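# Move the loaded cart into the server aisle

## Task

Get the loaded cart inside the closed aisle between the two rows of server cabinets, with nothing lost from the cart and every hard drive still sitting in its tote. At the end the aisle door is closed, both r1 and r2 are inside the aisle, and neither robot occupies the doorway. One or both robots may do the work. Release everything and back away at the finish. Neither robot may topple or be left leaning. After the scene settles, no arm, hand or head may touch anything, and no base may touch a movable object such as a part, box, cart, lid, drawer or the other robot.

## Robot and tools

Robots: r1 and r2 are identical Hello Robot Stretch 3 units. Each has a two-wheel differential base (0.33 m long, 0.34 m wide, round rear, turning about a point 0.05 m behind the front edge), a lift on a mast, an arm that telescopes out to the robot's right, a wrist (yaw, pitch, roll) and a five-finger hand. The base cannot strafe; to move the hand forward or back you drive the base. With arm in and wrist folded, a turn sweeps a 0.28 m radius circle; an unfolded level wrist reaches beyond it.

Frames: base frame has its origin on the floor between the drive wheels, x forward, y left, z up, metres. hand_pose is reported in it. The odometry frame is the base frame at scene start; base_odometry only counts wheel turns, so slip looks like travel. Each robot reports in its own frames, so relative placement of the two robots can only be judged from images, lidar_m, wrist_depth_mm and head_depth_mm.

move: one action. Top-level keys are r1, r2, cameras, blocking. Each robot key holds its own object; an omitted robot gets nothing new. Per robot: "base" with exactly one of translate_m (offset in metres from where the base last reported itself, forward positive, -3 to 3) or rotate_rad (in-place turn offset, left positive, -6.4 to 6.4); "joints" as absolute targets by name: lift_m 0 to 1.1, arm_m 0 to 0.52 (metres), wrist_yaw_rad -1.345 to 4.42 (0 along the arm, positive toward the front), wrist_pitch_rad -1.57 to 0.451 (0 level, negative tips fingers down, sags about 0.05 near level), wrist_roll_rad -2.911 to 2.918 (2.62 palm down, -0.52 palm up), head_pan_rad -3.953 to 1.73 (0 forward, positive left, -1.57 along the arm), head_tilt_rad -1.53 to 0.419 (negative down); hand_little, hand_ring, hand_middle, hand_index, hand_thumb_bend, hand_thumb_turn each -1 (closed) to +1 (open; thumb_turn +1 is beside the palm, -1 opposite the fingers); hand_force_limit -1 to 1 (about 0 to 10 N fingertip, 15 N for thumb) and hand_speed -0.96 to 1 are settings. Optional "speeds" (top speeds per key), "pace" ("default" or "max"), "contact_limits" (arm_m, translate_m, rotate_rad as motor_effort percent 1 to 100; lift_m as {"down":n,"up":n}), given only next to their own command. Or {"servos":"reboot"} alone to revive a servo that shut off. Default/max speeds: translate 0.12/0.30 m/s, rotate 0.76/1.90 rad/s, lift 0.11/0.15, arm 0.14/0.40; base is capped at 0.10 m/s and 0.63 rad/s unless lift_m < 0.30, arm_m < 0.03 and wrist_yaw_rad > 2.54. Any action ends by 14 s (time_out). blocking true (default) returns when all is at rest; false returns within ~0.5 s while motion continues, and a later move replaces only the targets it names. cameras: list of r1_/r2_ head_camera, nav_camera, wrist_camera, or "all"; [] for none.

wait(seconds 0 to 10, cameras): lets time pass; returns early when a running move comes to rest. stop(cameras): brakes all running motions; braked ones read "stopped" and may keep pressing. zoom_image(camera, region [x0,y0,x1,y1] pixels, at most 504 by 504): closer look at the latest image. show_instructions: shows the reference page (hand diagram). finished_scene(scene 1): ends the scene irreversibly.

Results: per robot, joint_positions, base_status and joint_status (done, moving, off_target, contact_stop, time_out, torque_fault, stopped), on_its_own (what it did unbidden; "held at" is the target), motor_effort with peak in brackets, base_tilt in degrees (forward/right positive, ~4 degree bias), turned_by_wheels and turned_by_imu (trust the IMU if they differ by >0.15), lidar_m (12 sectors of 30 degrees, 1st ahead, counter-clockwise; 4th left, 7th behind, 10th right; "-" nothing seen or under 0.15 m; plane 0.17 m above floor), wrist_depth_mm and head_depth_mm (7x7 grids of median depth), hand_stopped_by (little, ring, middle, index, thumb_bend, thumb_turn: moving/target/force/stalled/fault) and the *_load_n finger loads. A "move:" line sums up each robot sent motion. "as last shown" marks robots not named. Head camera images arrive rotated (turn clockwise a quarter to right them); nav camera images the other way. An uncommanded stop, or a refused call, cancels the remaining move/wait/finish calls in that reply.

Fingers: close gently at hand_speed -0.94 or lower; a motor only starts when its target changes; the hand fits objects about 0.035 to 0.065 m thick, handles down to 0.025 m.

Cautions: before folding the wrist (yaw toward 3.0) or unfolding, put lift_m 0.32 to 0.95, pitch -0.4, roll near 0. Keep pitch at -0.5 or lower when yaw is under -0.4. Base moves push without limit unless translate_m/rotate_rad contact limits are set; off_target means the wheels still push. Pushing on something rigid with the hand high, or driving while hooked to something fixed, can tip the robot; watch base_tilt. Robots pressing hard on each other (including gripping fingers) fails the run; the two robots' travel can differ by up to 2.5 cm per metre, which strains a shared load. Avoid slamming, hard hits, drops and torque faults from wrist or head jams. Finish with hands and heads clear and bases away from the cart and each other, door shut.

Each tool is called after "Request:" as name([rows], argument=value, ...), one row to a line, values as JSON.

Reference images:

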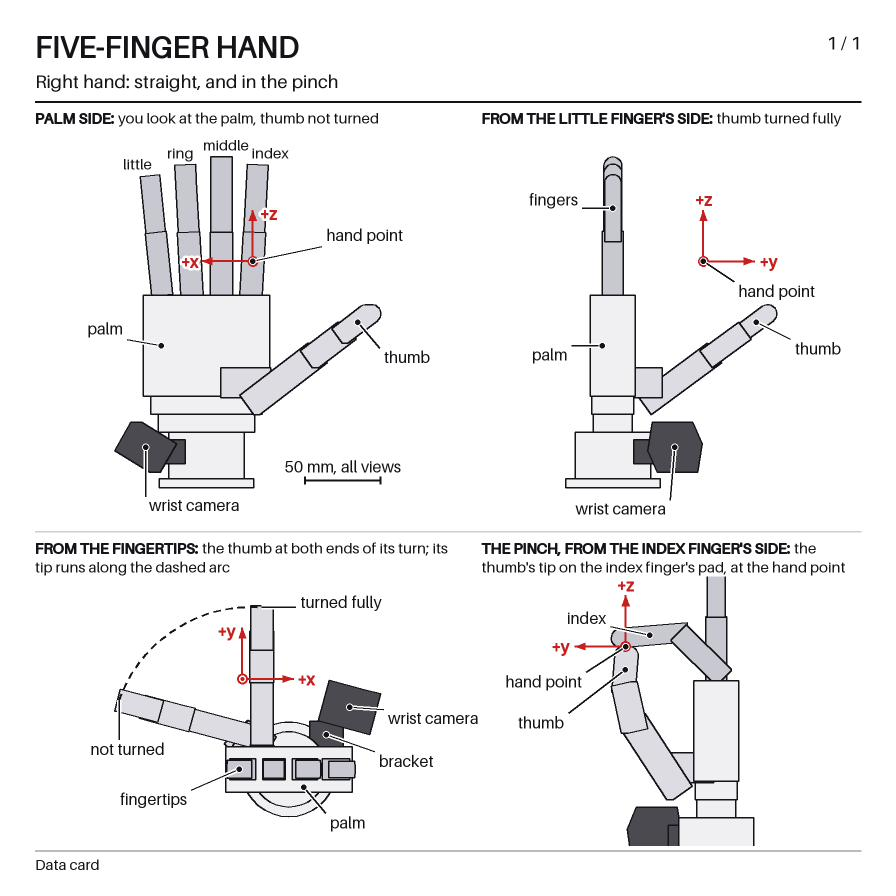

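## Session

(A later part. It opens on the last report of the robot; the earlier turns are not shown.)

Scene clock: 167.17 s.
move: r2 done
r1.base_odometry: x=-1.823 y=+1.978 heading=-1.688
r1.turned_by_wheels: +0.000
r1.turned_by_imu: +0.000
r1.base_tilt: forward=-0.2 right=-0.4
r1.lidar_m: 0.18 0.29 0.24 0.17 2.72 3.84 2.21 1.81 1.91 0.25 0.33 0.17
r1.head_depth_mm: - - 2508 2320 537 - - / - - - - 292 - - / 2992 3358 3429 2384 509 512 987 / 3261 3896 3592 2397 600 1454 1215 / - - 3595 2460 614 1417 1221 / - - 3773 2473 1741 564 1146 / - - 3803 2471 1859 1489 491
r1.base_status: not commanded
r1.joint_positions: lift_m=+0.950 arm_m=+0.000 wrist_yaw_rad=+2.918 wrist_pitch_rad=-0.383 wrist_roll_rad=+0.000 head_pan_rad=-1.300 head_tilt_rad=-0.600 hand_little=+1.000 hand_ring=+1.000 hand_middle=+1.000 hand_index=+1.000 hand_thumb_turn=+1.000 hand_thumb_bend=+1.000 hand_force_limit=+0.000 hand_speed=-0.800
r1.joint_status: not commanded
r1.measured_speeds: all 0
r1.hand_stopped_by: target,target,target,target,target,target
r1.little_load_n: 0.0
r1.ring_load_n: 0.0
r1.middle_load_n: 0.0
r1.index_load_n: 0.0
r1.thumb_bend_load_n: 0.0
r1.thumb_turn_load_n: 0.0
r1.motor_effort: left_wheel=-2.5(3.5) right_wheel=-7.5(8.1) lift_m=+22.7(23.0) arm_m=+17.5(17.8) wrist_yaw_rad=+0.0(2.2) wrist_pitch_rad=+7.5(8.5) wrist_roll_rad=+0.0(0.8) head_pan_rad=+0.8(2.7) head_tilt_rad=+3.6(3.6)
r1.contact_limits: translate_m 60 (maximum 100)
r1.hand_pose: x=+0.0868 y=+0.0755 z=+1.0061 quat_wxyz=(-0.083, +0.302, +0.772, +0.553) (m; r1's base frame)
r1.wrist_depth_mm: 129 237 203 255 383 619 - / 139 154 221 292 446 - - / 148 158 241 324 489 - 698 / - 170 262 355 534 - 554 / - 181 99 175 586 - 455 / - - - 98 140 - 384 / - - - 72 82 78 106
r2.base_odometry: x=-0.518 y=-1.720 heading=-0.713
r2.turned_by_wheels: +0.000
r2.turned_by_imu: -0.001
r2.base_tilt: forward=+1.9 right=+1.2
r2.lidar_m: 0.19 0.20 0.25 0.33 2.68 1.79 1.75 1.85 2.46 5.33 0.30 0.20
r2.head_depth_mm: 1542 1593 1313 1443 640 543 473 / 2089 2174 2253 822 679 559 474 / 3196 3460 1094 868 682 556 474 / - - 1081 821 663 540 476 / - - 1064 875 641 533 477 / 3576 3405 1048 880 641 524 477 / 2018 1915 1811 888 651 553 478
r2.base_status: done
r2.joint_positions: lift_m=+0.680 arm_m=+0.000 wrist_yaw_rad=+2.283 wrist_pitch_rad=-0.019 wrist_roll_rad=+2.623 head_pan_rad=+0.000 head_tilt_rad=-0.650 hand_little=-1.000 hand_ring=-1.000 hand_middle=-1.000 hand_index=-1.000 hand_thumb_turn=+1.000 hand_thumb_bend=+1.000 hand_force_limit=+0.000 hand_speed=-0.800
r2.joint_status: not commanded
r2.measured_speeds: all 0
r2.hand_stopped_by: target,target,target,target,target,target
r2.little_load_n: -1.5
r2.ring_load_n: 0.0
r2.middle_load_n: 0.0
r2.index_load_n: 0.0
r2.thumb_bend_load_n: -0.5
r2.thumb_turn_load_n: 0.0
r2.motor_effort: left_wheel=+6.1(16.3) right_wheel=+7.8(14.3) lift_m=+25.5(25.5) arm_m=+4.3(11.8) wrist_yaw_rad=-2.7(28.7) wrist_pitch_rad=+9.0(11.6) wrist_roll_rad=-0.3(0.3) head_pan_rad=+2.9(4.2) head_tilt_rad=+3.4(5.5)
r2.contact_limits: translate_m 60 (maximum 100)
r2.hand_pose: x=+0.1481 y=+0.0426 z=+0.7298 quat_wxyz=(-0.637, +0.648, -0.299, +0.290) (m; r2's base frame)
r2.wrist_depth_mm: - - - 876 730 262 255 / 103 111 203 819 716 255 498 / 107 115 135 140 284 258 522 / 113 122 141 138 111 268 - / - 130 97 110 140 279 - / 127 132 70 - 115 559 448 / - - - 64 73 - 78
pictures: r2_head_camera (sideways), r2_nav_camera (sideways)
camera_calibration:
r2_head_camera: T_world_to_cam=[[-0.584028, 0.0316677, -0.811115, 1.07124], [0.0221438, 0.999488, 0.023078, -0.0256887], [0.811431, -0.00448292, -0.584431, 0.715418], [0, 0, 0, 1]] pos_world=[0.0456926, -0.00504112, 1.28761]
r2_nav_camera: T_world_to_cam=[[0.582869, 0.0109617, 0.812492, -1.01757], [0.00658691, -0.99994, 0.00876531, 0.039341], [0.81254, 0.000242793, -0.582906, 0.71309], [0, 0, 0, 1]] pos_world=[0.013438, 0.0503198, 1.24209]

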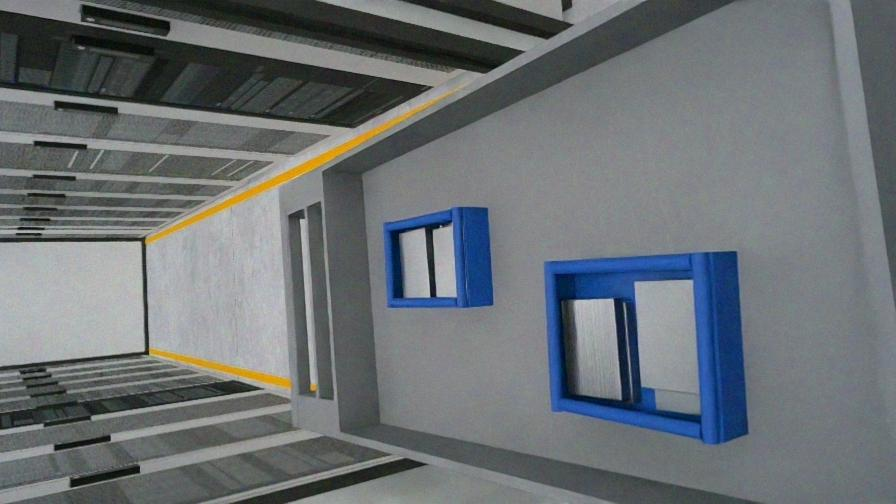

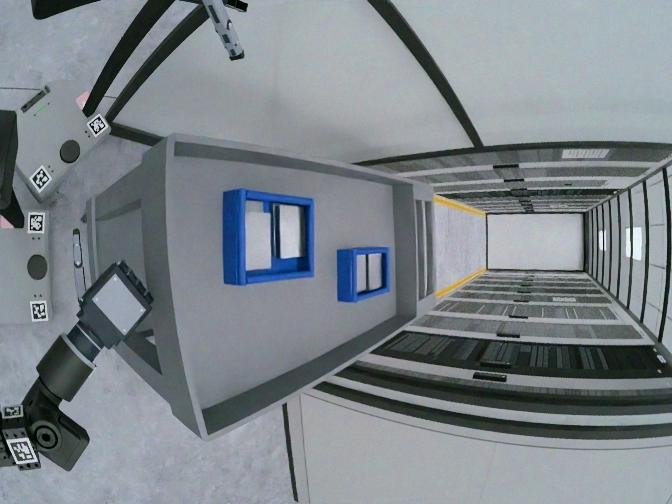

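Request:
move(r2={"base":{"translate_m":-0.04}}, cameras=[])

Request:
move(r2={"base":{"rotate_rad":0.1},"joints":{"wrist_yaw_rad":2.4}}, cameras=["r2_nav_camera"])

Request:
move(r2={"base":{"translate_m":0.24},"speeds":{"translate_m":0.08},"contact_limits":{"translate_m":60}}, cameras=["r2_head_camera","r2_nav_camera"])

Scene clock: 171.03 s.
move: r2 done
r1: as last shown
r1.lidar_m: 0.18 0.29 0.24 0.17 2.73 3.84 2.21 1.81 1.90 0.27 0.34 0.17
r1.head_depth_mm: - - - - 304 - - / 2554 2787 2994 2269 344 - - / 2922 3196 3289 2375 582 1548 1022 / - 3946 3593 2394 659 1458 1220 / - - 3642 2431 648 589 1172 / - - 3731 2479 1854 559 502 / - - 3692 2499 1871 1496 832
r1.motor_effort: left_wheel=-2.9(3.1) right_wheel=-6.7(8.0) lift_m=+22.5(23.0) arm_m=+17.4(17.7) wrist_yaw_rad=-0.7(1.8) wrist_pitch_rad=+8.2(8.3) wrist_roll_rad=-0.1(0.5) head_pan_rad=+1.0(3.0) head_tilt_rad=+2.9(3.6)
r1.contact_limits: translate_m 60 (maximum 100)
r1.wrist_depth_mm: 130 240 203 254 372 616 - / 138 154 222 293 445 - - / 148 160 241 326 484 - 709 / - 170 263 360 524 - 550 / - 183 99 173 591 - 450 / - - - 98 139 - 384 / - - - 72 82 78 106
r2.base_odometry: x=-0.549 y=-1.694 heading=-0.713
r2.turned_by_wheels: +0.000
r2.turned_by_imu: +0.000
r2.base_tilt: forward=+1.9 right=+1.3
r2.lidar_m: 0.23 0.24 0.34 5.13 2.62 1.75 1.71 1.81 2.41 5.34 1.75 0.25
r2.head_depth_mm: 1556 1579 1334 1485 626 544 472 / 2082 2193 2274 823 677 557 472 / 3222 3425 1090 866 680 559 458 / - - 1086 823 661 546 460 / - - 1082 875 640 548 446 / 3615 3354 1058 878 663 546 451 / 2043 1924 1200 1105 651 549 439
r2.base_status: done
r2.joint_positions: lift_m=+0.680 arm_m=+0.000 wrist_yaw_rad=+2.281 wrist_pitch_rad=-0.018 wrist_roll_rad=+2.623 head_pan_rad=+0.000 head_tilt_rad=-0.650 hand_little=-1.000 hand_ring=-1.000 hand_middle=-1.000 hand_index=-1.000 hand_thumb_turn=+1.000 hand_thumb_bend=+1.000 hand_force_limit=+0.000 hand_speed=-0.800
r2.joint_status: not commanded
r2.measured_speeds: all 0
r2.hand_stopped_by: target,target,target,target,target,target
r2.little_load_n: 0.0
r2.ring_load_n: 0.0
r2.middle_load_n: 0.0
r2.index_load_n: 0.0
r2.thumb_bend_load_n: 0.0
r2.thumb_turn_load_n: 0.0
r2.motor_effort: left_wheel=-2.6(8.0) right_wheel=-5.0(7.5) lift_m=+27.0(27.0) arm_m=-2.8(2.8) wrist_yaw_rad=-1.2(2.8) wrist_pitch_rad=+9.1(9.2) wrist_roll_rad=-0.2(0.4) head_pan_rad=+3.2(3.7) head_tilt_rad=+4.4(4.9)
r2.hand_pose: x=+0.1484 y=+0.0423 z=+0.7299 quat_wxyz=(-0.637, +0.648, -0.299, +0.291) (m; r2's base frame)
r2.wrist_depth_mm: 127 - - 877 755 276 534 / 133 145 189 834 311 289 541 / 139 152 173 139 286 557 - / 147 159 182 137 111 545 - / 154 171 95 110 140 579 468 / - - 70 - 115 581 475 / - - - 64 73 - 78
pictures: none
No camera images: "cameras" was empty.

Scene clock: 172.03 s.
move: r2 done
r1: as last shown
r1.lidar_m: 0.18 0.29 0.24 0.17 2.73 3.83 2.21 1.81 1.90 0.29 0.34 0.17
r1.head_depth_mm: 2303 - - 287 319 - - / 2533 2792 2981 2263 504 - - / 2935 3228 3429 2412 566 1536 1014 / - 3961 3596 2386 1649 1464 1040 / - - 3598 2416 635 568 1003 / - - 3615 2451 1852 1426 486 / - - 3833 2493 1866 1501 1212
r1.motor_effort: left_wheel=-2.2(3.5) right_wheel=-7.6(8.1) lift_m=+22.8(23.0) arm_m=+17.5(17.7) wrist_yaw_rad=-0.8(2.0) wrist_pitch_rad=+7.7(8.6) wrist_roll_rad=+0.1(0.6) head_pan_rad=+1.8(3.1) head_tilt_rad=+3.0(3.6)
r1.contact_limits: translate_m 60 (maximum 100)
r1.wrist_depth_mm: 130 238 201 254 373 628 - / 139 153 221 293 448 - - / 148 159 242 322 487 - 695 / - 171 261 358 524 - 552 / - 182 99 174 596 - 453 / - - - 98 140 - 378 / - - - 72 83 78 106
r2.base_odometry: x=-0.549 y=-1.694 heading=-0.613
r2.turned_by_wheels: +0.100
r2.turned_by_imu: +0.100
r2.base_tilt: forward=+2.0 right=+1.3
r2.lidar_m: 0.23 0.24 0.34 5.16 2.37 1.71 1.77 1.86 2.66 3.79 0.32 0.24
r2.head_depth_mm: 2109 2107 2083 1427 659 558 449 / 3287 3264 1154 861 678 559 466 / - - 1083 824 682 558 465 / - - 1079 840 648 545 460 / 3574 3547 1076 872 649 548 459 / 2001 1988 1240 878 666 548 455 / 932 962 998 1036 999 524 452
r2.base_status: done
r2.joint_positions: lift_m=+0.680 arm_m=+0.000 wrist_yaw_rad=+2.399 wrist_pitch_rad=-0.018 wrist_roll_rad=+2.623 head_pan_rad=+0.000 head_tilt_rad=-0.650 hand_little=-1.000 hand_ring=-1.000 hand_middle=-1.000 hand_index=-1.000 hand_thumb_turn=+1.000 hand_thumb_bend=+1.000 hand_force_limit=+0.000 hand_speed=-0.800
r2.joint_status: all done
r2.measured_speeds: all 0
r2.hand_stopped_by: target,target,target,target,target,target
r2.little_load_n: 0.0
r2.ring_load_n: 0.0
r2.middle_load_n: 0.0
r2.index_load_n: -0.5
r2.thumb_bend_load_n: 0.0
r2.thumb_turn_load_n: 0.0
r2.motor_effort: left_wheel=-7.5(11.4) right_wheel=+6.9(9.1) lift_m=+27.0(27.2) arm_m=-4.4(4.4) wrist_yaw_rad=+0.9(3.9) wrist_pitch_rad=+8.9(9.3) wrist_roll_rad=-0.2(0.3) head_pan_rad=+3.1(3.8) head_tilt_rad=+3.4(5.7)
r2.hand_pose: x=+0.1253 y=+0.0610 z=+0.7300 quat_wxyz=(-0.653, +0.664, -0.260, +0.253) (m; r2's base frame)
r2.wrist_depth_mm: 125 748 830 729 273 569 502 / 133 148 185 292 299 580 - / 139 157 189 126 576 572 - / 148 168 200 138 111 507 - / 158 180 95 110 140 - - / - - 70 - 116 - - / - - - 64 73 - 78
pictures: r2_nav_camera (sideways)
camera_calibration:
r2_nav_camera: T_world_to_cam=[[0.582462, 0.0109613, 0.812784, -1.01793], [0.0065823, -0.99994, 0.00876829, 0.0393374], [0.812831, 0.000242785, -0.5825, 0.712582], [0, 0, 0, 1]] pos_world=[0.0134386, 0.0503198, 1.24209]

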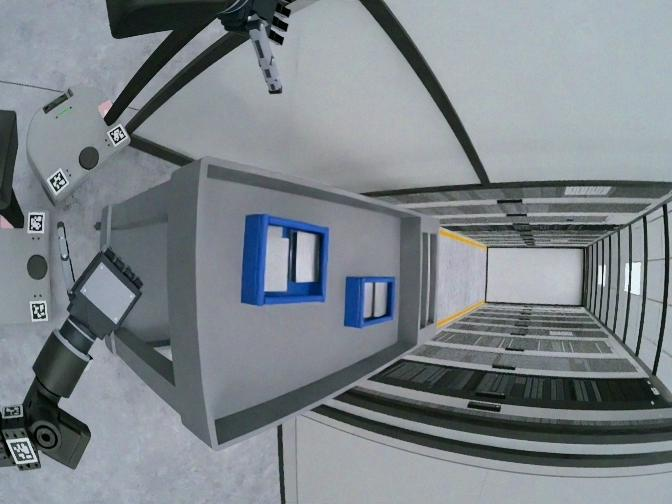

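Scene clock: 176.00 s.
move: r2 done
r1: as last shown
r1.base_tilt: forward=-0.2 right=-0.5
r1.lidar_m: 0.31 0.30 0.24 0.17 2.73 3.83 2.22 1.81 1.91 2.20 3.80 0.19
r1.head_depth_mm: 2228 2409 2619 2358 1774 - - / 2565 2771 3041 2340 1794 - - / 2952 3314 3359 2395 1778 1527 1129 / 3333 - 3675 2422 1822 445 319 / - - 3629 2451 1835 446 323 / - - 3667 2473 1849 490 352 / - - 3760 2504 1874 474 -
r1.motor_effort: left_wheel=-2.8(3.5) right_wheel=-7.1(8.2) lift_m=+22.9(23.0) arm_m=+17.5(17.8) wrist_yaw_rad=-0.8(2.8) wrist_pitch_rad=+7.8(8.8) wrist_roll_rad=+0.3(0.6) head_pan_rad=+1.1(3.6) head_tilt_rad=+2.8(3.7)
r1.contact_limits: translate_m 60 (maximum 100)
r1.wrist_depth_mm: 130 238 202 254 377 617 - / 139 153 220 290 438 - - / 149 158 242 326 485 - 731 / - 169 260 361 519 - 551 / - 182 99 173 615 - 443 / - - - 98 140 - 351 / - - - 72 82 78 106
r2.base_odometry: x=-0.352 y=-1.832 heading=-0.613
r2.turned_by_wheels: +0.000
r2.turned_by_imu: -0.001
r2.base_tilt: forward=+2.0 right=+1.3
r2.lidar_m: 0.18 0.18 0.47 0.31 0.32 1.95 1.94 2.11 3.02 3.09 0.24 0.18
r2.head_depth_mm: 2129 2133 2138 824 657 557 473 / 3272 3300 1082 869 679 558 474 / - - 1059 814 680 545 475 / - - 1055 843 638 525 475 / 3550 3559 1053 876 637 526 476 / 1962 1973 1795 850 663 548 476 / 1352 1286 906 936 925 529 461
r2.base_status: done
r2.joint_positions: lift_m=+0.680 arm_m=+0.000 wrist_yaw_rad=+2.405 wrist_pitch_rad=-0.019 wrist_roll_rad=+2.626 head_pan_rad=+0.000 head_tilt_rad=-0.650 hand_little=-1.000 hand_ring=-1.000 hand_middle=-1.000 hand_index=-1.000 hand_thumb_turn=+1.000 hand_thumb_bend=+1.000 hand_force_limit=+0.000 hand_speed=-0.800
r2.joint_status: not commanded
r2.measured_speeds: all 0
r2.hand_stopped_by: target,target,target,target,target,target
r2.little_load_n: -1.0
r2.ring_load_n: 0.0
r2.middle_load_n: 0.0
r2.index_load_n: 0.0
r2.thumb_bend_load_n: 0.0
r2.thumb_turn_load_n: 0.0
r2.motor_effort: left_wheel=+7.7(12.7) right_wheel=+2.6(18.8) lift_m=+28.8(28.8) arm_m=-11.1(11.5) wrist_yaw_rad=-4.2(36.0) wrist_pitch_rad=+9.1(10.7) wrist_roll_rad=-0.8(1.3) head_pan_rad=+2.6(3.9) head_tilt_rad=+3.6(4.7)
r2.contact_limits: translate_m 60 (maximum 100)
r2.hand_pose: x=+0.1239 y=+0.0618 z=+0.7297 quat_wxyz=(-0.654, +0.665, -0.260, +0.250) (m; r2's base frame)
r2.wrist_depth_mm: 84 - 771 656 242 257 458 / 88 100 712 654 239 489 452 / - 104 123 139 244 495 445 / - 115 135 138 111 469 438 / 104 121 102 110 140 465 445 / - 125 70 - 115 474 444 / - - - 64 73 - 78
pictures: r2_head_camera (sideways), r2_nav_camera (sideways)
camera_calibration:
r2_head_camera: T_world_to_cam=[[-0.583396, 0.0316608, -0.81157, 1.0718], [0.0221214, 0.999489, 0.02309, -0.0257031], [0.811886, -0.00448244, -0.583798, 0.71458], [0, 0, 0, 1]] pos_world=[0.0456954, -0.00504115, 1.28761]
r2_nav_camera: T_world_to_cam=[[0.582283, 0.0109611, 0.812912, -1.01815], [0.00658028, -0.99994, 0.00876958, 0.0393351], [0.812959, 0.000242813, -0.58232, 0.712276], [0, 0, 0, 1]] pos_world=[0.0135388, 0.0503198, 1.24209]

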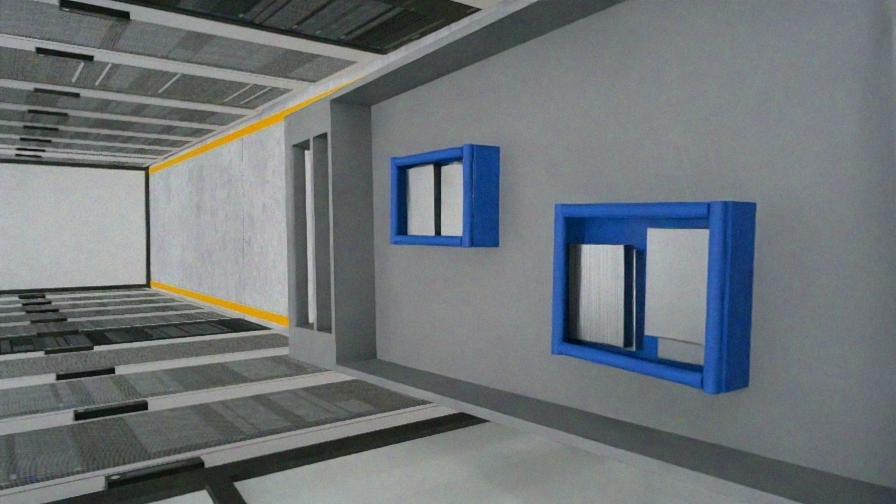

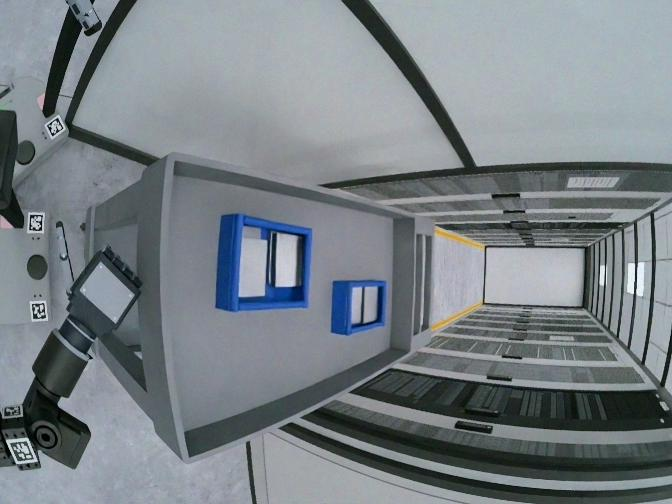

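Request:
move(r2={"base":{"translate_m":0.3},"speeds":{"translate_m":0.1},"contact_limits":{"translate_m":60}}, cameras=["r2_head_camera","r2_nav_camera"])

Scene clock: 180.90 s.
move: r2 done
r1: as last shown
r1.base_tilt: forward=-0.2 right=-0.4
r1.lidar_m: 0.35 0.35 0.24 0.17 2.73 3.82 2.21 1.80 1.90 2.20 3.76 2.10
r1.head_depth_mm: 2241 2417 2612 2319 1761 - - / 2518 2745 2954 2356 1782 - - / 2928 3224 3311 2394 1807 1546 1156 / 3330 3931 3544 2425 1815 1469 1221 / - - 3637 2423 1830 1479 1224 / - - 3724 2463 1851 1481 1228 / - - 3740 2497 1863 1485 1246
r1.motor_effort: left_wheel=-2.1(3.5) right_wheel=-7.0(8.1) lift_m=+22.7(23.0) arm_m=+17.3(18.1) wrist_yaw_rad=-0.1(2.1) wrist_pitch_rad=+7.7(8.6) wrist_roll_rad=+0.0(0.6) head_pan_rad=+1.9(3.4) head_tilt_rad=+3.5(3.7)
r1.contact_limits: translate_m 60 (maximum 100)
r1.wrist_depth_mm: 130 238 202 253 370 610 - / 140 153 221 289 440 911 - / 148 158 243 325 492 - 649 / - 170 262 362 517 - 525 / - 182 99 174 592 - 330 / - - - 98 139 - 321 / - - - 72 82 78 97
r2.base_odometry: x=-0.107 y=-2.005 heading=-0.613
r2.turned_by_wheels: +0.000
r2.turned_by_imu: -0.001
r2.base_tilt: forward=+1.8 right=+1.2
r2.lidar_m: 0.18 0.19 0.41 0.41 0.46 0.47 2.24 2.43 3.49 3.02 0.24 0.18
r2.head_depth_mm: 2186 2184 2198 804 660 558 473 / 3399 3319 1058 871 675 557 474 / - - 1059 817 659 545 475 / - - 1064 873 636 524 475 / 3431 3401 1042 877 641 526 476 / 1911 1895 1893 895 646 550 477 / 1310 1313 1298 1302 815 538 458
r2.base_status: done
r2.joint_positions: lift_m=+0.680 arm_m=+0.000 wrist_yaw_rad=+2.404 wrist_pitch_rad=-0.021 wrist_roll_rad=+2.626 head_pan_rad=+0.000 head_tilt_rad=-0.650 hand_little=-1.000 hand_ring=-1.000 hand_middle=-1.000 hand_index=-1.000 hand_thumb_turn=+1.000 hand_thumb_bend=+1.000 hand_force_limit=+0.000 hand_speed=-0.800
r2.joint_status: not commanded
r2.measured_speeds: all 0
r2.hand_stopped_by: target,target,target,target,target,target
r2.little_load_n: -0.5
r2.ring_load_n: 0.0
r2.middle_load_n: 0.0
r2.index_load_n: 0.0
r2.thumb_bend_load_n: 0.0
r2.thumb_turn_load_n: 0.0
r2.motor_effort: left_wheel=+6.8(14.2) right_wheel=+1.9(14.6) lift_m=+30.8(30.8) arm_m=-8.5(14.7) wrist_yaw_rad=-3.4(22.7) wrist_pitch_rad=+9.3(10.1) wrist_roll_rad=-1.0(1.3) head_pan_rad=+3.3(4.0) head_tilt_rad=+4.5(4.5)
r2.contact_limits: translate_m 60 (maximum 100)
r2.hand_pose: x=+0.1239 y=+0.0617 z=+0.7294 quat_wxyz=(-0.653, +0.666, -0.260, +0.250) (m; r2's base frame)
r2.wrist_depth_mm: - - - 588 234 432 408 / 88 98 626 575 232 438 402 / - 104 123 140 237 436 397 / - 115 136 138 111 417 389 / 104 122 102 110 140 415 386 / - 124 70 - 116 416 381 / - - - 64 73 - 78
pictures: r2_head_camera (sideways), r2_nav_camera (sideways)
camera_calibration:
r2_head_camera: T_world_to_cam=[[-0.583396, 0.0316608, -0.81157, 1.0718], [0.0221214, 0.999489, 0.02309, -0.0257031], [0.811886, -0.00448244, -0.583798, 0.71458], [0, 0, 0, 1]] pos_world=[0.0456954, -0.00504115, 1.28761]
r2_nav_camera: T_world_to_cam=[[0.582283, 0.0109611, 0.812912, -1.01815], [0.00658028, -0.99994, 0.00876958, 0.0393351], [0.812959, 0.000242813, -0.58232, 0.712276], [0, 0, 0, 1]] pos_world=[0.0135388, 0.0503198, 1.24209]

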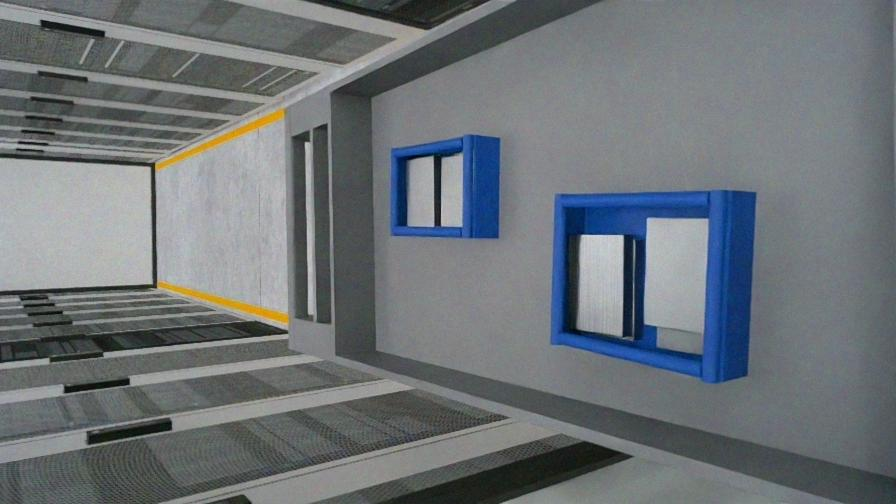

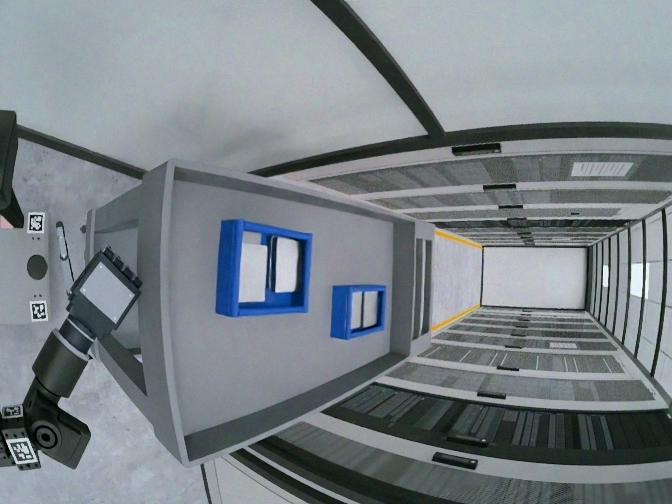

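Request:
move(r2={"base":{"translate_m":-0.03},"joints":{"wrist_yaw_rad":2.25}}, cameras=[])

Request:
move(r2={"base":{"rotate_rad":-0.045}}, cameras=[])

Request:
move(r2={"base":{"translate_m":0.38},"speeds":{"translate_m":0.1},"contact_limits":{"translate_m":60}}, cameras=["r2_head_camera","r2_nav_camera"])

Scene clock: 182.50 s.
move: r2 done
r1: as last shown
r1.lidar_m: 0.32 0.34 0.24 0.17 2.73 3.87 2.22 1.81 1.90 2.20 3.77 2.10
r1.head_depth_mm: 2218 2422 2620 2349 1760 - - / 2560 2768 2995 2362 1810 - - / 2962 3246 3389 2388 1786 1541 1157 / 3297 - 3579 2393 1824 1467 1221 / - - 3706 2428 1818 1469 1223 / - - 3706 2445 1860 1479 1238 / - - 3682 2499 1852 1482 1242
r1.middle_load_n: -0.5
r1.motor_effort: left_wheel=-2.8(3.0) right_wheel=-7.8(7.9) lift_m=+22.4(23.1) arm_m=+17.4(17.7) wrist_yaw_rad=-1.9(1.9) wrist_pitch_rad=+8.3(8.4) wrist_roll_rad=+0.1(0.8) head_pan_rad=+1.3(3.8) head_tilt_rad=+2.6(3.9)
r1.contact_limits: translate_m 60 (maximum 100)
r1.wrist_depth_mm: 130 238 202 255 372 613 - / 138 153 221 293 442 915 - / 148 159 240 324 487 - 628 / - 170 262 363 529 - 543 / - 182 99 174 614 - 614 / - - - 98 140 - 639 / - - - 72 82 78 100
r2.base_odometry: x=-0.132 y=-1.988 heading=-0.613
r2.turned_by_wheels: +0.000
r2.turned_by_imu: +0.000
r2.base_tilt: forward=+1.8 right=+1.3
r2.lidar_m: 0.22 0.23 0.41 0.41 0.45 0.45 2.20 2.39 3.42 3.04 0.30 0.23
r2.head_depth_mm: 2181 2178 2184 803 660 556 449 / 3340 3371 1069 867 681 559 448 / - - 1063 805 658 546 447 / - - 1070 838 640 536 446 / 3446 3450 1072 876 641 545 446 / 1910 1883 1889 894 648 550 443 / 1319 1313 1312 1302 827 542 437
r2.base_status: done
r2.joint_positions: lift_m=+0.680 arm_m=+0.000 wrist_yaw_rad=+2.250 wrist_pitch_rad=-0.018 wrist_roll_rad=+2.627 head_pan_rad=+0.000 head_tilt_rad=-0.650 hand_little=-1.000 hand_ring=-1.000 hand_middle=-1.000 hand_index=-1.000 hand_thumb_turn=+1.000 hand_thumb_bend=+1.000 hand_force_limit=+0.000 hand_speed=-0.800
r2.joint_status: all done
r2.measured_speeds: all 0
r2.hand_stopped_by: target,target,target,target,target,target
r2.little_load_n: 0.0
r2.ring_load_n: 0.0
r2.middle_load_n: 0.0
r2.index_load_n: 0.0
r2.thumb_bend_load_n: 0.0
r2.thumb_turn_load_n: -0.5
r2.motor_effort: left_wheel=-3.7(7.6) right_wheel=-1.1(6.5) lift_m=+31.1(31.5) arm_m=-4.9(7.5) wrist_yaw_rad=+0.7(43.4) wrist_pitch_rad=+9.2(9.8) wrist_roll_rad=-1.3(1.8) head_pan_rad=+2.6(3.6) head_tilt_rad=+2.4(3.9)
r2.hand_pose: x=+0.1542 y=+0.0370 z=+0.7300 quat_wxyz=(-0.633, +0.643, -0.311, +0.300) (m; r2's base frame)
r2.wrist_depth_mm: 108 364 - 724 589 256 429 / - 123 327 673 270 281 420 / 119 134 151 161 260 460 412 / 126 136 160 138 111 437 401 / 132 145 97 110 140 432 395 / - 148 70 - 115 436 389 / - - - 64 73 - 78
pictures: none
No camera images: "cameras" was empty.

Scene clock: 183.27 s.
move: r2 done
r1: as last shown
r1.base_tilt: forward=-0.1 right=-0.4
r1.lidar_m: 0.32 0.34 0.24 0.17 2.73 3.83 2.21 1.81 1.91 2.20 3.79 2.09
r1.head_depth_mm: 2233 2416 2613 2334 1771 - - / 2550 2745 2991 2360 1776 - - / 2954 3286 3360 2370 1810 1537 1160 / 3302 3915 3570 2397 1817 1460 1221 / - - 3698 2428 1839 1479 1217 / - - 3747 2442 1862 1465 1233 / - - 3797 2470 1848 1511 1241
r1.middle_load_n: 0.0
r1.thumb_bend_load_n: -0.5
r1.motor_effort: left_wheel=-2.3(3.3) right_wheel=-7.9(8.0) lift_m=+22.8(22.9) arm_m=+17.2(17.6) wrist_yaw_rad=-0.4(1.5) wrist_pitch_rad=+8.4(8.5) wrist_roll_rad=+0.7(0.7) head_pan_rad=+2.5(2.5) head_tilt_rad=+2.8(3.5)
r1.contact_limits: translate_m 60 (maximum 100)
r1.wrist_depth_mm: 130 239 202 254 380 607 - / 139 153 220 288 447 932 - / 149 158 241 323 486 - 617 / - 170 263 361 518 - 533 / - 182 99 174 600 - 573 / - - - 98 140 - 311 / - - - 72 82 78 102
r2.base_odometry: x=-0.132 y=-1.988 heading=-0.658
r2.turned_by_wheels: -0.045
r2.turned_by_imu: -0.045
r2.base_tilt: forward=+1.9 right=+1.3
r2.lidar_m: 0.22 0.23 0.42 0.41 0.45 0.44 2.21 2.37 3.25 3.02 0.31 0.23
r2.head_depth_mm: 1855 1904 1936 1759 643 556 446 / 2661 2734 2390 833 677 557 442 / - - 1074 838 681 559 454 / - - 1070 843 655 535 447 / - - 1096 876 642 536 439 / 2405 2318 1886 844 671 549 435 / 1534 1509 1478 1449 830 522 446
r2.base_status: done
r2.joint_positions: lift_m=+0.680 arm_m=+0.000 wrist_yaw_rad=+2.250 wrist_pitch_rad=-0.018 wrist_roll_rad=+2.627 head_pan_rad=+0.000 head_tilt_rad=-0.650 hand_little=-1.000 hand_ring=-1.000 hand_middle=-1.000 hand_index=-1.000 hand_thumb_turn=+1.000 hand_thumb_bend=+1.000 hand_force_limit=+0.000 hand_speed=-0.800
r2.joint_status: not commanded
r2.measured_speeds: all 0
r2.hand_stopped_by: target,target,target,target,target,target
r2.little_load_n: 0.0
r2.ring_load_n: 0.0
r2.middle_load_n: 0.0
r2.index_load_n: 0.0
r2.thumb_bend_load_n: 0.0
r2.thumb_turn_load_n: 0.0
r2.motor_effort: left_wheel=+7.6(8.9) right_wheel=-5.4(8.9) lift_m=+31.7(31.7) arm_m=-3.3(4.6) wrist_yaw_rad=-0.2(1.0) wrist_pitch_rad=+8.9(9.3) wrist_roll_rad=-1.1(1.4) head_pan_rad=+2.7(3.7) head_tilt_rad=+1.9(3.1)
r2.hand_pose: x=+0.1542 y=+0.0370 z=+0.7301 quat_wxyz=(-0.633, +0.643, -0.311, +0.300) (m; r2's base frame)
r2.wrist_depth_mm: 111 - - - 611 256 436 / 117 125 276 743 287 263 429 / 122 135 153 162 265 453 418 / 129 139 161 138 111 446 409 / 136 148 97 110 141 436 401 / - 149 70 - 115 443 391 / - - - 64 73 - 78
pictures: none
No camera images: "cameras" was empty.

Scene clock: 188.20 s.
move: r2 done
r1: as last shown
r1.lidar_m: 1.09 0.67 0.24 0.17 2.74 3.84 2.21 1.81 1.91 2.20 3.79 2.10
r1.head_depth_mm: 2240 2419 2612 2329 1776 - - / 2554 2787 2990 2348 1777 - - / 2930 3289 3330 2358 1794 1540 1153 / 3379 - 3524 2409 1815 1453 1222 / - - 3651 2446 1844 1472 1223 / - - 3821 2461 1863 1475 1232 / - - 3718 2500 1880 1490 1237
r1.thumb_bend_load_n: 0.0
r1.motor_effort: left_wheel=-2.7(3.6) right_wheel=-7.3(8.2) lift_m=+22.8(23.1) arm_m=+17.4(17.8) wrist_yaw_rad=+1.5(2.3) wrist_pitch_rad=+8.1(8.6) wrist_roll_rad=+0.3(0.7) head_pan_rad=+1.9(3.9) head_tilt_rad=+2.8(3.5)
r1.contact_limits: translate_m 60 (maximum 100)
r1.wrist_depth_mm: 129 239 203 255 383 620 - / 139 153 222 291 437 - - / 149 159 242 326 490 - 482 / - 170 262 354 519 - - / - 183 99 173 599 - - / - - - 97 140 - - / - - - 72 82 78 102
r2.base_odometry: x=+0.169 y=-2.220 heading=-0.657
r2.turned_by_wheels: +0.000
r2.turned_by_imu: -0.001
r2.base_tilt: forward=+1.9 right=+1.4
r2.lidar_m: 0.20 0.21 0.35 0.35 0.39 0.61 2.58 2.75 3.80 1.11 0.28 0.21
r2.head_depth_mm: 1863 1909 1946 1763 638 556 474 / 2722 2776 2393 835 679 558 473 / - - 1090 841 682 560 475 / - - 1082 841 657 533 474 / - - 1072 877 642 533 476 / 2445 2323 1864 844 678 537 477 / 1512 1487 1455 1427 1236 524 467
r2.base_status: done
r2.joint_positions: lift_m=+0.680 arm_m=+0.000 wrist_yaw_rad=+2.253 wrist_pitch_rad=-0.019 wrist_roll_rad=+2.627 head_pan_rad=+0.000 head_tilt_rad=-0.650 hand_little=-1.000 hand_ring=-1.000 hand_middle=-1.000 hand_index=-1.000 hand_thumb_turn=+1.000 hand_thumb_bend=+1.000 hand_force_limit=+0.000 hand_speed=-0.800
r2.joint_status: not commanded
r2.measured_speeds: all 0
r2.hand_stopped_by: target,target,target,target,target,target
r2.little_load_n: -0.5
r2.ring_load_n: 0.0
r2.middle_load_n: 0.0
r2.index_load_n: -0.5
r2.thumb_bend_load_n: 0.0
r2.thumb_turn_load_n: 0.0
r2.motor_effort: left_wheel=+7.3(17.9) right_wheel=+1.1(15.3) lift_m=+33.8(33.9) arm_m=+6.4(6.5) wrist_yaw_rad=-2.6(30.0) wrist_pitch_rad=+9.2(11.6) wrist_roll_rad=-1.3(1.6) head_pan_rad=+3.4(3.9) head_tilt_rad=+2.3(4.4)
r2.contact_limits: translate_m 60 (maximum 100)
r2.hand_pose: x=+0.1535 y=+0.0376 z=+0.7299 quat_wxyz=(-0.633, +0.643, -0.309, +0.298) (m; r2's base frame)
r2.wrist_depth_mm: - - - - 820 248 367 / - 109 818 - 787 250 375 / 105 114 134 142 268 265 366 / 109 120 141 138 111 386 361 / 116 128 97 110 140 384 352 / 124 131 70 - 116 387 345 / - - - 64 73 - 78
pictures: r2_head_camera (sideways), r2_nav_camera (sideways)
camera_calibration:
r2_head_camera: T_world_to_cam=[[-0.583396, 0.0316608, -0.81157, 1.0718], [0.0221214, 0.999489, 0.02309, -0.0257031], [0.811886, -0.00448244, -0.583798, 0.71458], [0, 0, 0, 1]] pos_world=[0.0456954, -0.00504115, 1.28761]
r2_nav_camera: T_world_to_cam=[[0.582283, 0.0109611, 0.812912, -1.01815], [0.00658028, -0.99994, 0.00876958, 0.0393351], [0.812959, 0.000242813, -0.58232, 0.712276], [0, 0, 0, 1]] pos_world=[0.0135388, 0.0503198, 1.24209]

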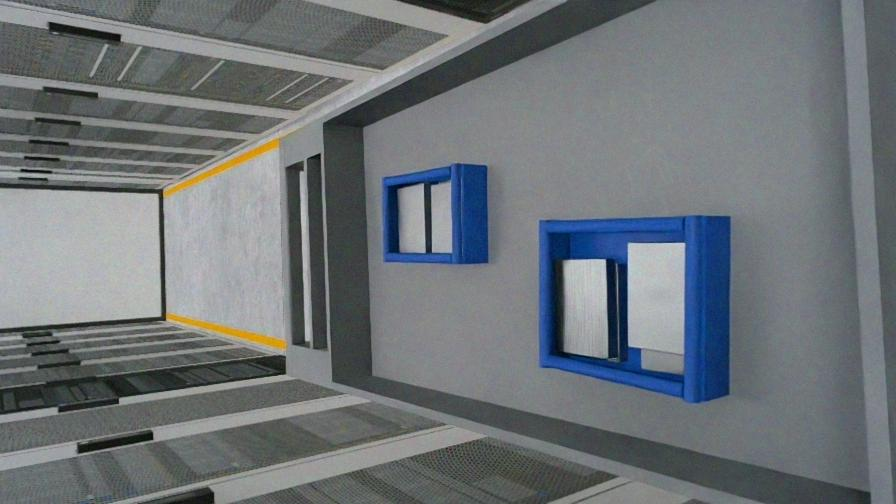

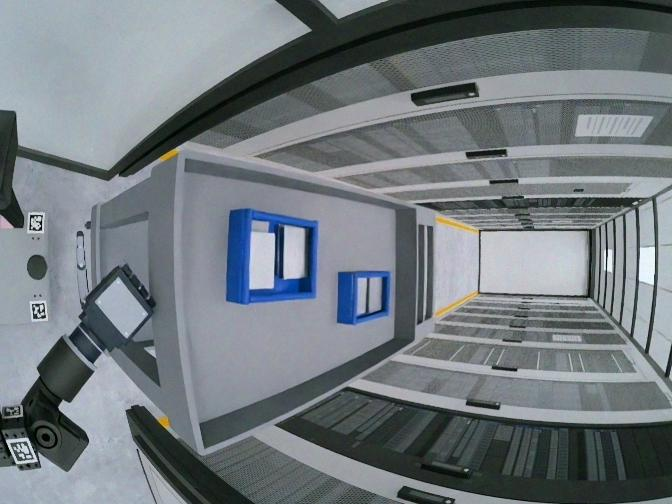

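Request:
move(r2={"base":{"translate_m":-0.02},"joints":{"wrist_yaw_rad":2.35}}, cameras=[])

Request:
move(r2={"base":{"translate_m":0.5},"speeds":{"translate_m":0.1},"contact_limits":{"translate_m":60}}, cameras=["r2_head_camera","r2_nav_camera"])

Scene clock: 189.63 s.
move: r2 done
r1.base_odometry: x=-1.823 y=+1.978 heading=-1.688
r1.turned_by_wheels: +0.000
r1.turned_by_imu: +0.000
r1.base_tilt: forward=-0.1 right=-0.4
r1.lidar_m: 1.08 0.65 0.24 0.17 2.73 3.85 2.22 1.81 1.91 2.20 3.75 2.09
r1.head_depth_mm: 2218 2390 2605 2322 1795 - - / 2542 2802 2980 2328 1769 - - / 2942 3258 3360 2392 1800 1539 1160 / 3317 3977 3572 2411 1807 1460 1210 / - - 3640 2430 1839 1467 1226 / - - 3653 2474 1836 1466 1231 / - - 3741 2489 1866 1489 1243
r1.base_status: not commanded
r1.joint_positions: lift_m=+0.950 arm_m=+0.000 wrist_yaw_rad=+2.918 wrist_pitch_rad=-0.383 wrist_roll_rad=+0.000 head_pan_rad=-1.300 head_tilt_rad=-0.600 hand_little=+1.000 hand_ring=+1.000 hand_middle=+1.000 hand_index=+1.000 hand_thumb_turn=+1.000 hand_thumb_bend=+1.000 hand_force_limit=+0.000 hand_speed=-0.800
r1.joint_status: not commanded
r1.measured_speeds: all 0
r1.hand_stopped_by: target,target,target,target,target,target
r1.little_load_n: 0.0
r1.ring_load_n: 0.0
r1.middle_load_n: 0.0
r1.index_load_n: 0.0
r1.thumb_bend_load_n: 0.0
r1.thumb_turn_load_n: 0.0
r1.motor_effort: left_wheel=-2.9(3.1) right_wheel=-7.7(8.0) lift_m=+22.9(23.2) arm_m=+17.3(17.7) wrist_yaw_rad=+0.3(2.0) wrist_pitch_rad=+8.0(8.6) wrist_roll_rad=+0.4(0.6) head_pan_rad=+1.2(3.4) head_tilt_rad=+3.4(3.5)
r1.contact_limits: translate_m 60 (maximum 100)
r1.hand_pose: x=+0.0868 y=+0.0755 z=+1.0061 quat_wxyz=(-0.083, +0.302, +0.772, +0.553) (m; r1's base frame)
r1.wrist_depth_mm: 130 239 201 254 373 622 - / 138 153 222 292 447 - - / 148 159 243 324 486 - 478 / - 171 259 360 520 - 881 / - 181 99 173 601 - - / - - - 98 140 - - / - - - 72 82 78 102
r2.base_odometry: x=+0.153 y=-2.208 heading=-0.657
r2.turned_by_wheels: +0.000
r2.turned_by_imu: +0.000
r2.base_tilt: forward=+2.0 right=+1.2
r2.lidar_m: 0.22 0.23 0.36 0.35 0.39 0.61 2.56 2.73 3.77 1.18 0.31 0.23
r2.head_depth_mm: 1890 1913 1944 1779 638 556 443 / 2713 2768 2390 837 679 556 455 / - - 1071 835 682 558 453 / - - 1065 842 657 534 447 / - - 1092 880 643 538 441 / 2384 2304 1855 843 680 548 435 / 1522 1495 1464 1425 1238 525 457
r2.base_status: done
r2.joint_positions: lift_m=+0.680 arm_m=+0.000 wrist_yaw_rad=+2.349 wrist_pitch_rad=-0.018 wrist_roll_rad=+2.627 head_pan_rad=+0.000 head_tilt_rad=-0.650 hand_little=-1.000 hand_ring=-1.000 hand_middle=-1.000 hand_index=-1.000 hand_thumb_turn=+1.000 hand_thumb_bend=+1.000 hand_force_limit=+0.000 hand_speed=-0.800
r2.joint_status: all done
r2.measured_speeds: all 0
r2.hand_stopped_by: target,target,target,target,target,target
r2.little_load_n: 0.0
r2.ring_load_n: 0.0
r2.middle_load_n: 0.0
r2.index_load_n: 0.0
r2.thumb_bend_load_n: 0.0
r2.thumb_turn_load_n: -0.5
r2.motor_effort: left_wheel=-3.0(6.7) right_wheel=-5.1(8.8) lift_m=+34.4(34.4) arm_m=+9.5(9.6) wrist_yaw_rad=+1.1(5.8) wrist_pitch_rad=+8.9(9.2) wrist_roll_rad=-1.3(1.4) head_pan_rad=+2.2(3.5) head_tilt_rad=+1.5(3.4)
r2.hand_pose: x=+0.1353 y=+0.0535 z=+0.7300 quat_wxyz=(-0.647, +0.657, -0.278, +0.268) (m; r2's base frame)
r2.wrist_depth_mm: 114 337 - 934 267 398 373 / 120 132 295 894 270 407 365 / - 140 167 177 275 408 360 / 133 149 175 137 111 377 356 / 142 159 97 110 140 376 347 / - - 70 - 116 379 342 / - - - 64 73 - 78
pictures: none
No camera images: "cameras" was empty.

Scene clock: 195.77 s.
move: r2 done
r1: as last shown
r1.base_tilt: forward=-0.2 right=-0.4
r1.lidar_m: 1.37 0.99 0.24 0.17 2.72 3.82 2.21 1.81 1.90 2.20 3.79 2.10
r1.head_depth_mm: 2220 2394 2590 2321 1754 - - / 2519 2764 3007 2322 1790 - - / 2910 3236 3342 2361 1787 1536 1155 / 3348 - 3607 2418 1818 1462 1214 / - - 3648 2443 1842 1473 1230 / - - 3673 2442 1854 1481 1228 / - - 3793 2504 1855 1490 1239
r1.motor_effort: left_wheel=-3.3(3.5) right_wheel=-7.4(8.1) lift_m=+22.9(23.2) arm_m=+17.5(17.8) wrist_yaw_rad=-0.4(2.1) wrist_pitch_rad=+8.1(8.6) wrist_roll_rad=+0.8(0.8) head_pan_rad=+2.2(5.0) head_tilt_rad=+3.2(3.8)
r1.contact_limits: translate_m 60 (maximum 100)
r1.wrist_depth_mm: 130 238 202 255 373 610 - / 138 153 221 292 446 - 846 / 148 159 242 324 487 - - / - 169 259 360 519 - - / - 183 99 175 612 - - / - - - 98 139 - - / - - - 72 82 78 106
r2.base_odometry: x=+0.549 y=-2.513 heading=-0.657
r2.turned_by_wheels: +0.000
r2.turned_by_imu: -0.001
r2.base_tilt: forward=+1.8 right=+1.3
r2.lidar_m: 0.18 0.19 0.50 0.35 0.35 0.47 1.22 3.26 0.59 0.59 0.26 0.19
r2.head_depth_mm: 1901 1915 1957 1861 637 557 473 / 2704 2784 2405 836 679 557 474 / - - 1077 836 681 559 474 / - - 1065 844 641 523 476 / - - 1056 879 644 526 477 / 2344 2311 1972 844 685 539 477 / 1511 1475 1452 1418 1229 530 468
r2.base_status: done
r2.joint_positions: lift_m=+0.680 arm_m=+0.000 wrist_yaw_rad=+2.354 wrist_pitch_rad=-0.019 wrist_roll_rad=+2.627 head_pan_rad=+0.000 head_tilt_rad=-0.650 hand_little=-1.000 hand_ring=-1.000 hand_middle=-1.000 hand_index=-1.000 hand_thumb_turn=+1.000 hand_thumb_bend=+1.000 hand_force_limit=+0.000 hand_speed=-0.800
r2.joint_status: not commanded
r2.measured_speeds: all 0
r2.hand_stopped_by: target,target,target,target,target,target
r2.little_load_n: -1.0
r2.ring_load_n: 0.0
r2.middle_load_n: 0.0
r2.index_load_n: 0.0
r2.thumb_bend_load_n: 0.0
r2.thumb_turn_load_n: 0.0
r2.motor_effort: left_wheel=+2.5(16.3) right_wheel=+6.8(15.0) lift_m=+36.6(36.7) arm_m=+12.3(15.8) wrist_yaw_rad=-3.6(41.7) wrist_pitch_rad=+9.3(11.7) wrist_roll_rad=-1.2(1.8) head_pan_rad=+3.0(3.9) head_tilt_rad=+0.7(2.5)
r2.contact_limits: translate_m 60 (maximum 100)
r2.hand_pose: x=+0.1341 y=+0.0543 z=+0.7298 quat_wxyz=(-0.648, +0.658, -0.277, +0.266) (m; r2's base frame)
r2.wrist_depth_mm: - 718 - 905 267 240 506 / 93 106 - 855 256 266 496 / - 106 125 138 246 536 482 / 103 117 137 138 111 509 470 / 110 125 102 110 140 503 454 / 117 128 70 - 116 509 443 / - - - 64 73 - 78
pictures: r2_head_camera (sideways), r2_nav_camera (sideways)
camera_calibration:
r2_head_camera: T_world_to_cam=[[-0.583396, 0.0316608, -0.81157, 1.0718], [0.0221214, 0.999489, 0.02309, -0.0257031], [0.811886, -0.00448244, -0.583798, 0.71458], [0, 0, 0, 1]] pos_world=[0.0456954, -0.00504115, 1.28761]
r2_nav_camera: T_world_to_cam=[[0.582283, 0.0109611, 0.812912, -1.01815], [0.00658028, -0.99994, 0.00876958, 0.0393351], [0.812959, 0.000242813, -0.58232, 0.712276], [0, 0, 0, 1]] pos_world=[0.0135388, 0.0503198, 1.24209]

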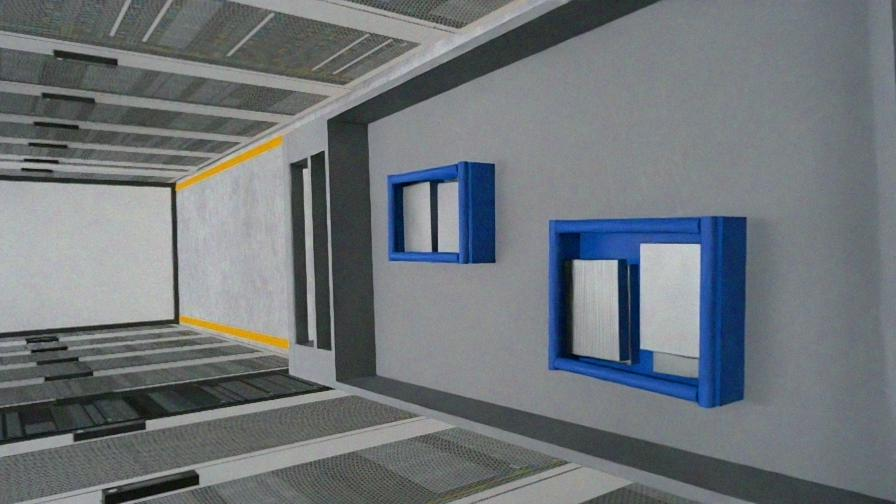

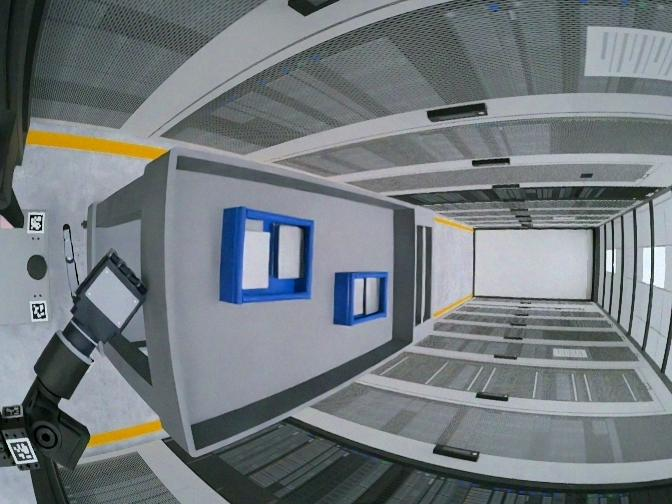

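Request:
move(r1={"base":{"translate_m":0.6},"joints":{"head_pan_rad":0.6,"head_tilt_rad":-0.5}}, r2={"base":{"translate_m":0.5},"speeds":{"translate_m":0.1},"contact_limits":{"translate_m":60}}, cameras=["r2_head_camera","r2_nav_camera","r1_nav_camera"])

Scene clock: 203.30 s.
move: r1 done; r2 done
r1.base_odometry: x=-1.893 y=+1.382 heading=-1.688
r1.turned_by_wheels: +0.000
r1.turned_by_imu: +0.007
r1.base_tilt: forward=-0.2 right=-0.5
r1.lidar_m: 0.77 1.26 1.18 0.37 0.28 0.27 0.29 2.28 2.33 2.70 4.63 1.23
r1.head_depth_mm: 1187 1249 1302 1361 1433 1443 1201 / 1528 1635 1725 1863 1847 1551 1277 / 2163 2350 2585 2499 2021 1561 1276 / 3723 - - 2716 1939 1532 1292 / - - 2005 2200 1902 1445 1291 / - - 2041 1977 1730 1495 1305 / 3061 2858 1770 2090 2011 1622 1303
r1.base_status: done
r1.joint_positions: lift_m=+0.950 arm_m=+0.000 wrist_yaw_rad=+2.918 wrist_pitch_rad=-0.383 wrist_roll_rad=+0.000 head_pan_rad=+0.600 head_tilt_rad=-0.500 hand_little=+1.000 hand_ring=+1.000 hand_middle=+1.000 hand_index=+1.000 hand_thumb_turn=+1.000 hand_thumb_bend=+1.000 hand_force_limit=+0.000 hand_speed=-0.800
r1.joint_status: all done
r1.measured_speeds: all 0
r1.hand_stopped_by: target,target,target,target,target,target
r1.little_load_n: 0.0
r1.ring_load_n: 0.0
r1.middle_load_n: 0.0
r1.index_load_n: 0.0
r1.thumb_bend_load_n: -0.5
r1.thumb_turn_load_n: 0.0
r1.motor_effort: left_wheel=+5.5(41.8) right_wheel=-1.6(11.1) lift_m=+25.6(35.6) arm_m=-5.3(18.2) wrist_yaw_rad=+0.0(1.9) wrist_pitch_rad=+7.8(8.6) wrist_roll_rad=+0.0(0.8) head_pan_rad=-1.4(5.1) head_tilt_rad=-2.4(5.1)
r1.hand_pose: x=+0.0869 y=+0.0755 z=+1.0061 quat_wxyz=(-0.083, +0.302, +0.772, +0.553) (m; r1's base frame)
r1.wrist_depth_mm: 130 347 495 - - - - / 139 170 521 - - - - / 150 162 519 - - - - / 272 171 493 - - - - / 295 182 99 174 - - - / 310 - - 98 - - - / 314 - - 72 82 78 106
r2.base_odometry: x=+0.945 y=-2.819 heading=-0.657
r2.turned_by_wheels: +0.000
r2.turned_by_imu: -0.002
r2.base_tilt: forward=+1.9 right=+1.3
r2.lidar_m: 0.18 0.19 0.49 0.48 0.50 0.68 0.98 0.84 0.76 0.74 0.26 0.19
r2.head_depth_mm: 1910 1933 1966 1880 639 556 473 / 2727 2788 2440 839 679 559 474 / - - 1071 832 681 560 474 / - - 1067 844 641 523 476 / - - 1067 874 641 527 476 / 2314 2300 1979 848 684 540 477 / 1495 1449 1441 1408 1219 531 469
r2.base_status: done
r2.joint_positions: lift_m=+0.680 arm_m=+0.000 wrist_yaw_rad=+2.354 wrist_pitch_rad=-0.020 wrist_roll_rad=+2.627 head_pan_rad=+0.000 head_tilt_rad=-0.650 hand_little=-1.000 hand_ring=-1.000 hand_middle=-1.000 hand_index=-1.000 hand_thumb_turn=+1.000 hand_thumb_bend=+1.000 hand_force_limit=+0.000 hand_speed=-0.800
r2.joint_status: not commanded
r2.measured_speeds: all 0
r2.hand_stopped_by: target,target,target,target,target,target
r2.little_load_n: -0.5
r2.ring_load_n: 0.0
r2.middle_load_n: 0.0
r2.index_load_n: 0.0
r2.thumb_bend_load_n: 0.0
r2.thumb_turn_load_n: -0.5
r2.motor_effort: left_wheel=+8.0(14.6) right_wheel=+1.7(13.9) lift_m=+39.6(39.7) arm_m=+4.8(12.1) wrist_yaw_rad=-3.0(19.3) wrist_pitch_rad=+9.2(9.9) wrist_roll_rad=-1.2(1.6) head_pan_rad=+2.5(3.8) head_tilt_rad=+0.3(2.2)
r2.contact_limits: translate_m 60 (maximum 100)
r2.hand_pose: x=+0.1341 y=+0.0542 z=+0.7297 quat_wxyz=(-0.647, +0.658, -0.277, +0.266) (m; r2's base frame)
r2.wrist_depth_mm: - 715 - 894 269 241 505 / 93 106 - 856 257 267 491 / - 106 125 139 248 534 481 / 103 117 137 138 111 503 464 / 110 125 102 110 141 501 453 / 117 128 70 - 115 503 444 / - - - 64 73 - 78
pictures: r1_nav_camera (sideways), r2_head_camera (sideways), r2_nav_camera (sideways)
camera_calibration:
r1_nav_camera: T_world_to_cam=[[0.407442, 0.221498, 0.885962, -1.11331], [0.585313, -0.808021, -0.0671656, 0.137911], [0.700999, 0.545931, -0.458867, 0.547639], [0, 0, 0, 1]] pos_world=[-0.0110066, 0.0590574, 1.24691]
r2_head_camera: T_world_to_cam=[[-0.583396, 0.0316608, -0.81157, 1.0718], [0.0221214, 0.999489, 0.02309, -0.0257031], [0.811886, -0.00448244, -0.583798, 0.71458], [0, 0, 0, 1]] pos_world=[0.0456954, -0.00504115, 1.28761]
r2_nav_camera: T_world_to_cam=[[0.582283, 0.0109611, 0.812912, -1.01815], [0.00658028, -0.99994, 0.00876958, 0.0393351], [0.812959, 0.000242813, -0.58232, 0.712276], [0, 0, 0, 1]] pos_world=[0.0135388, 0.0503198, 1.24209]

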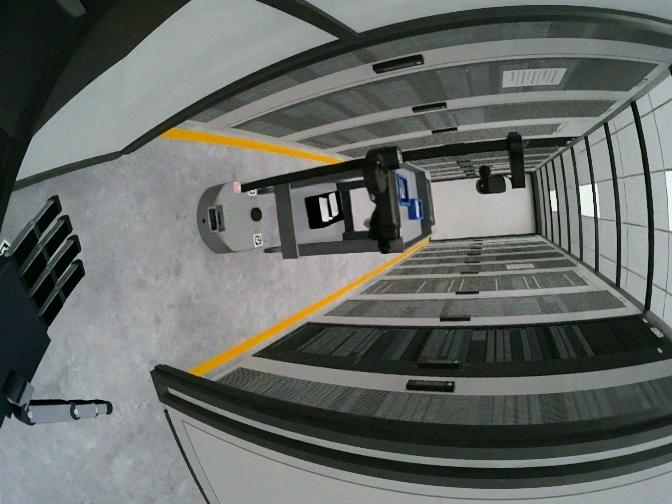

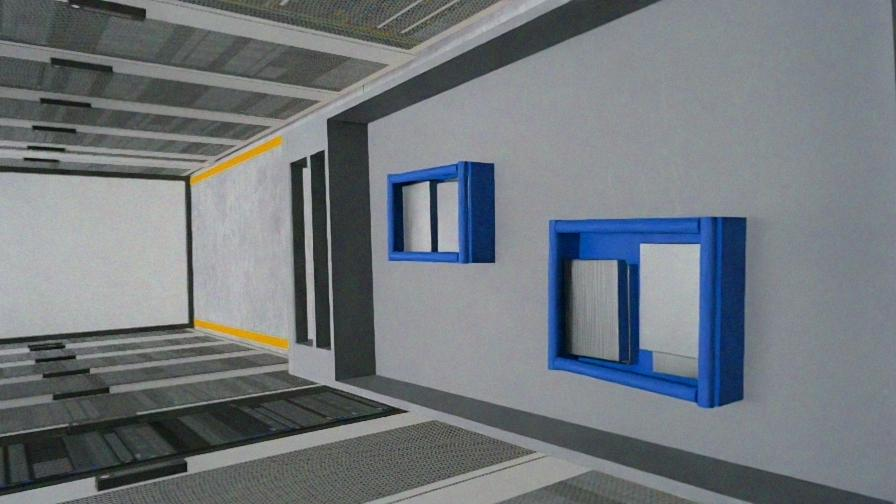

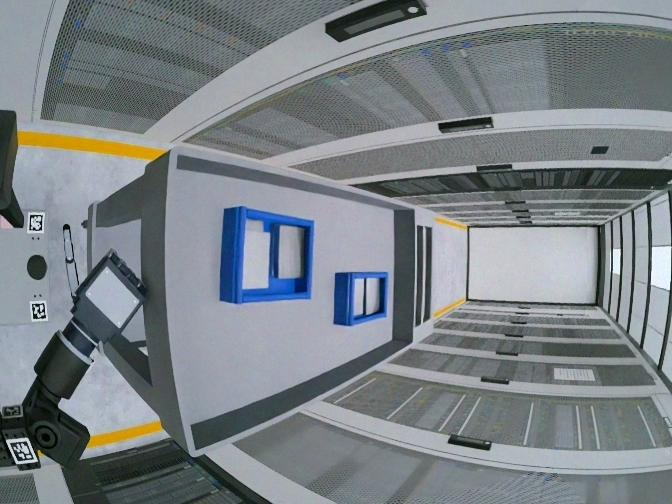

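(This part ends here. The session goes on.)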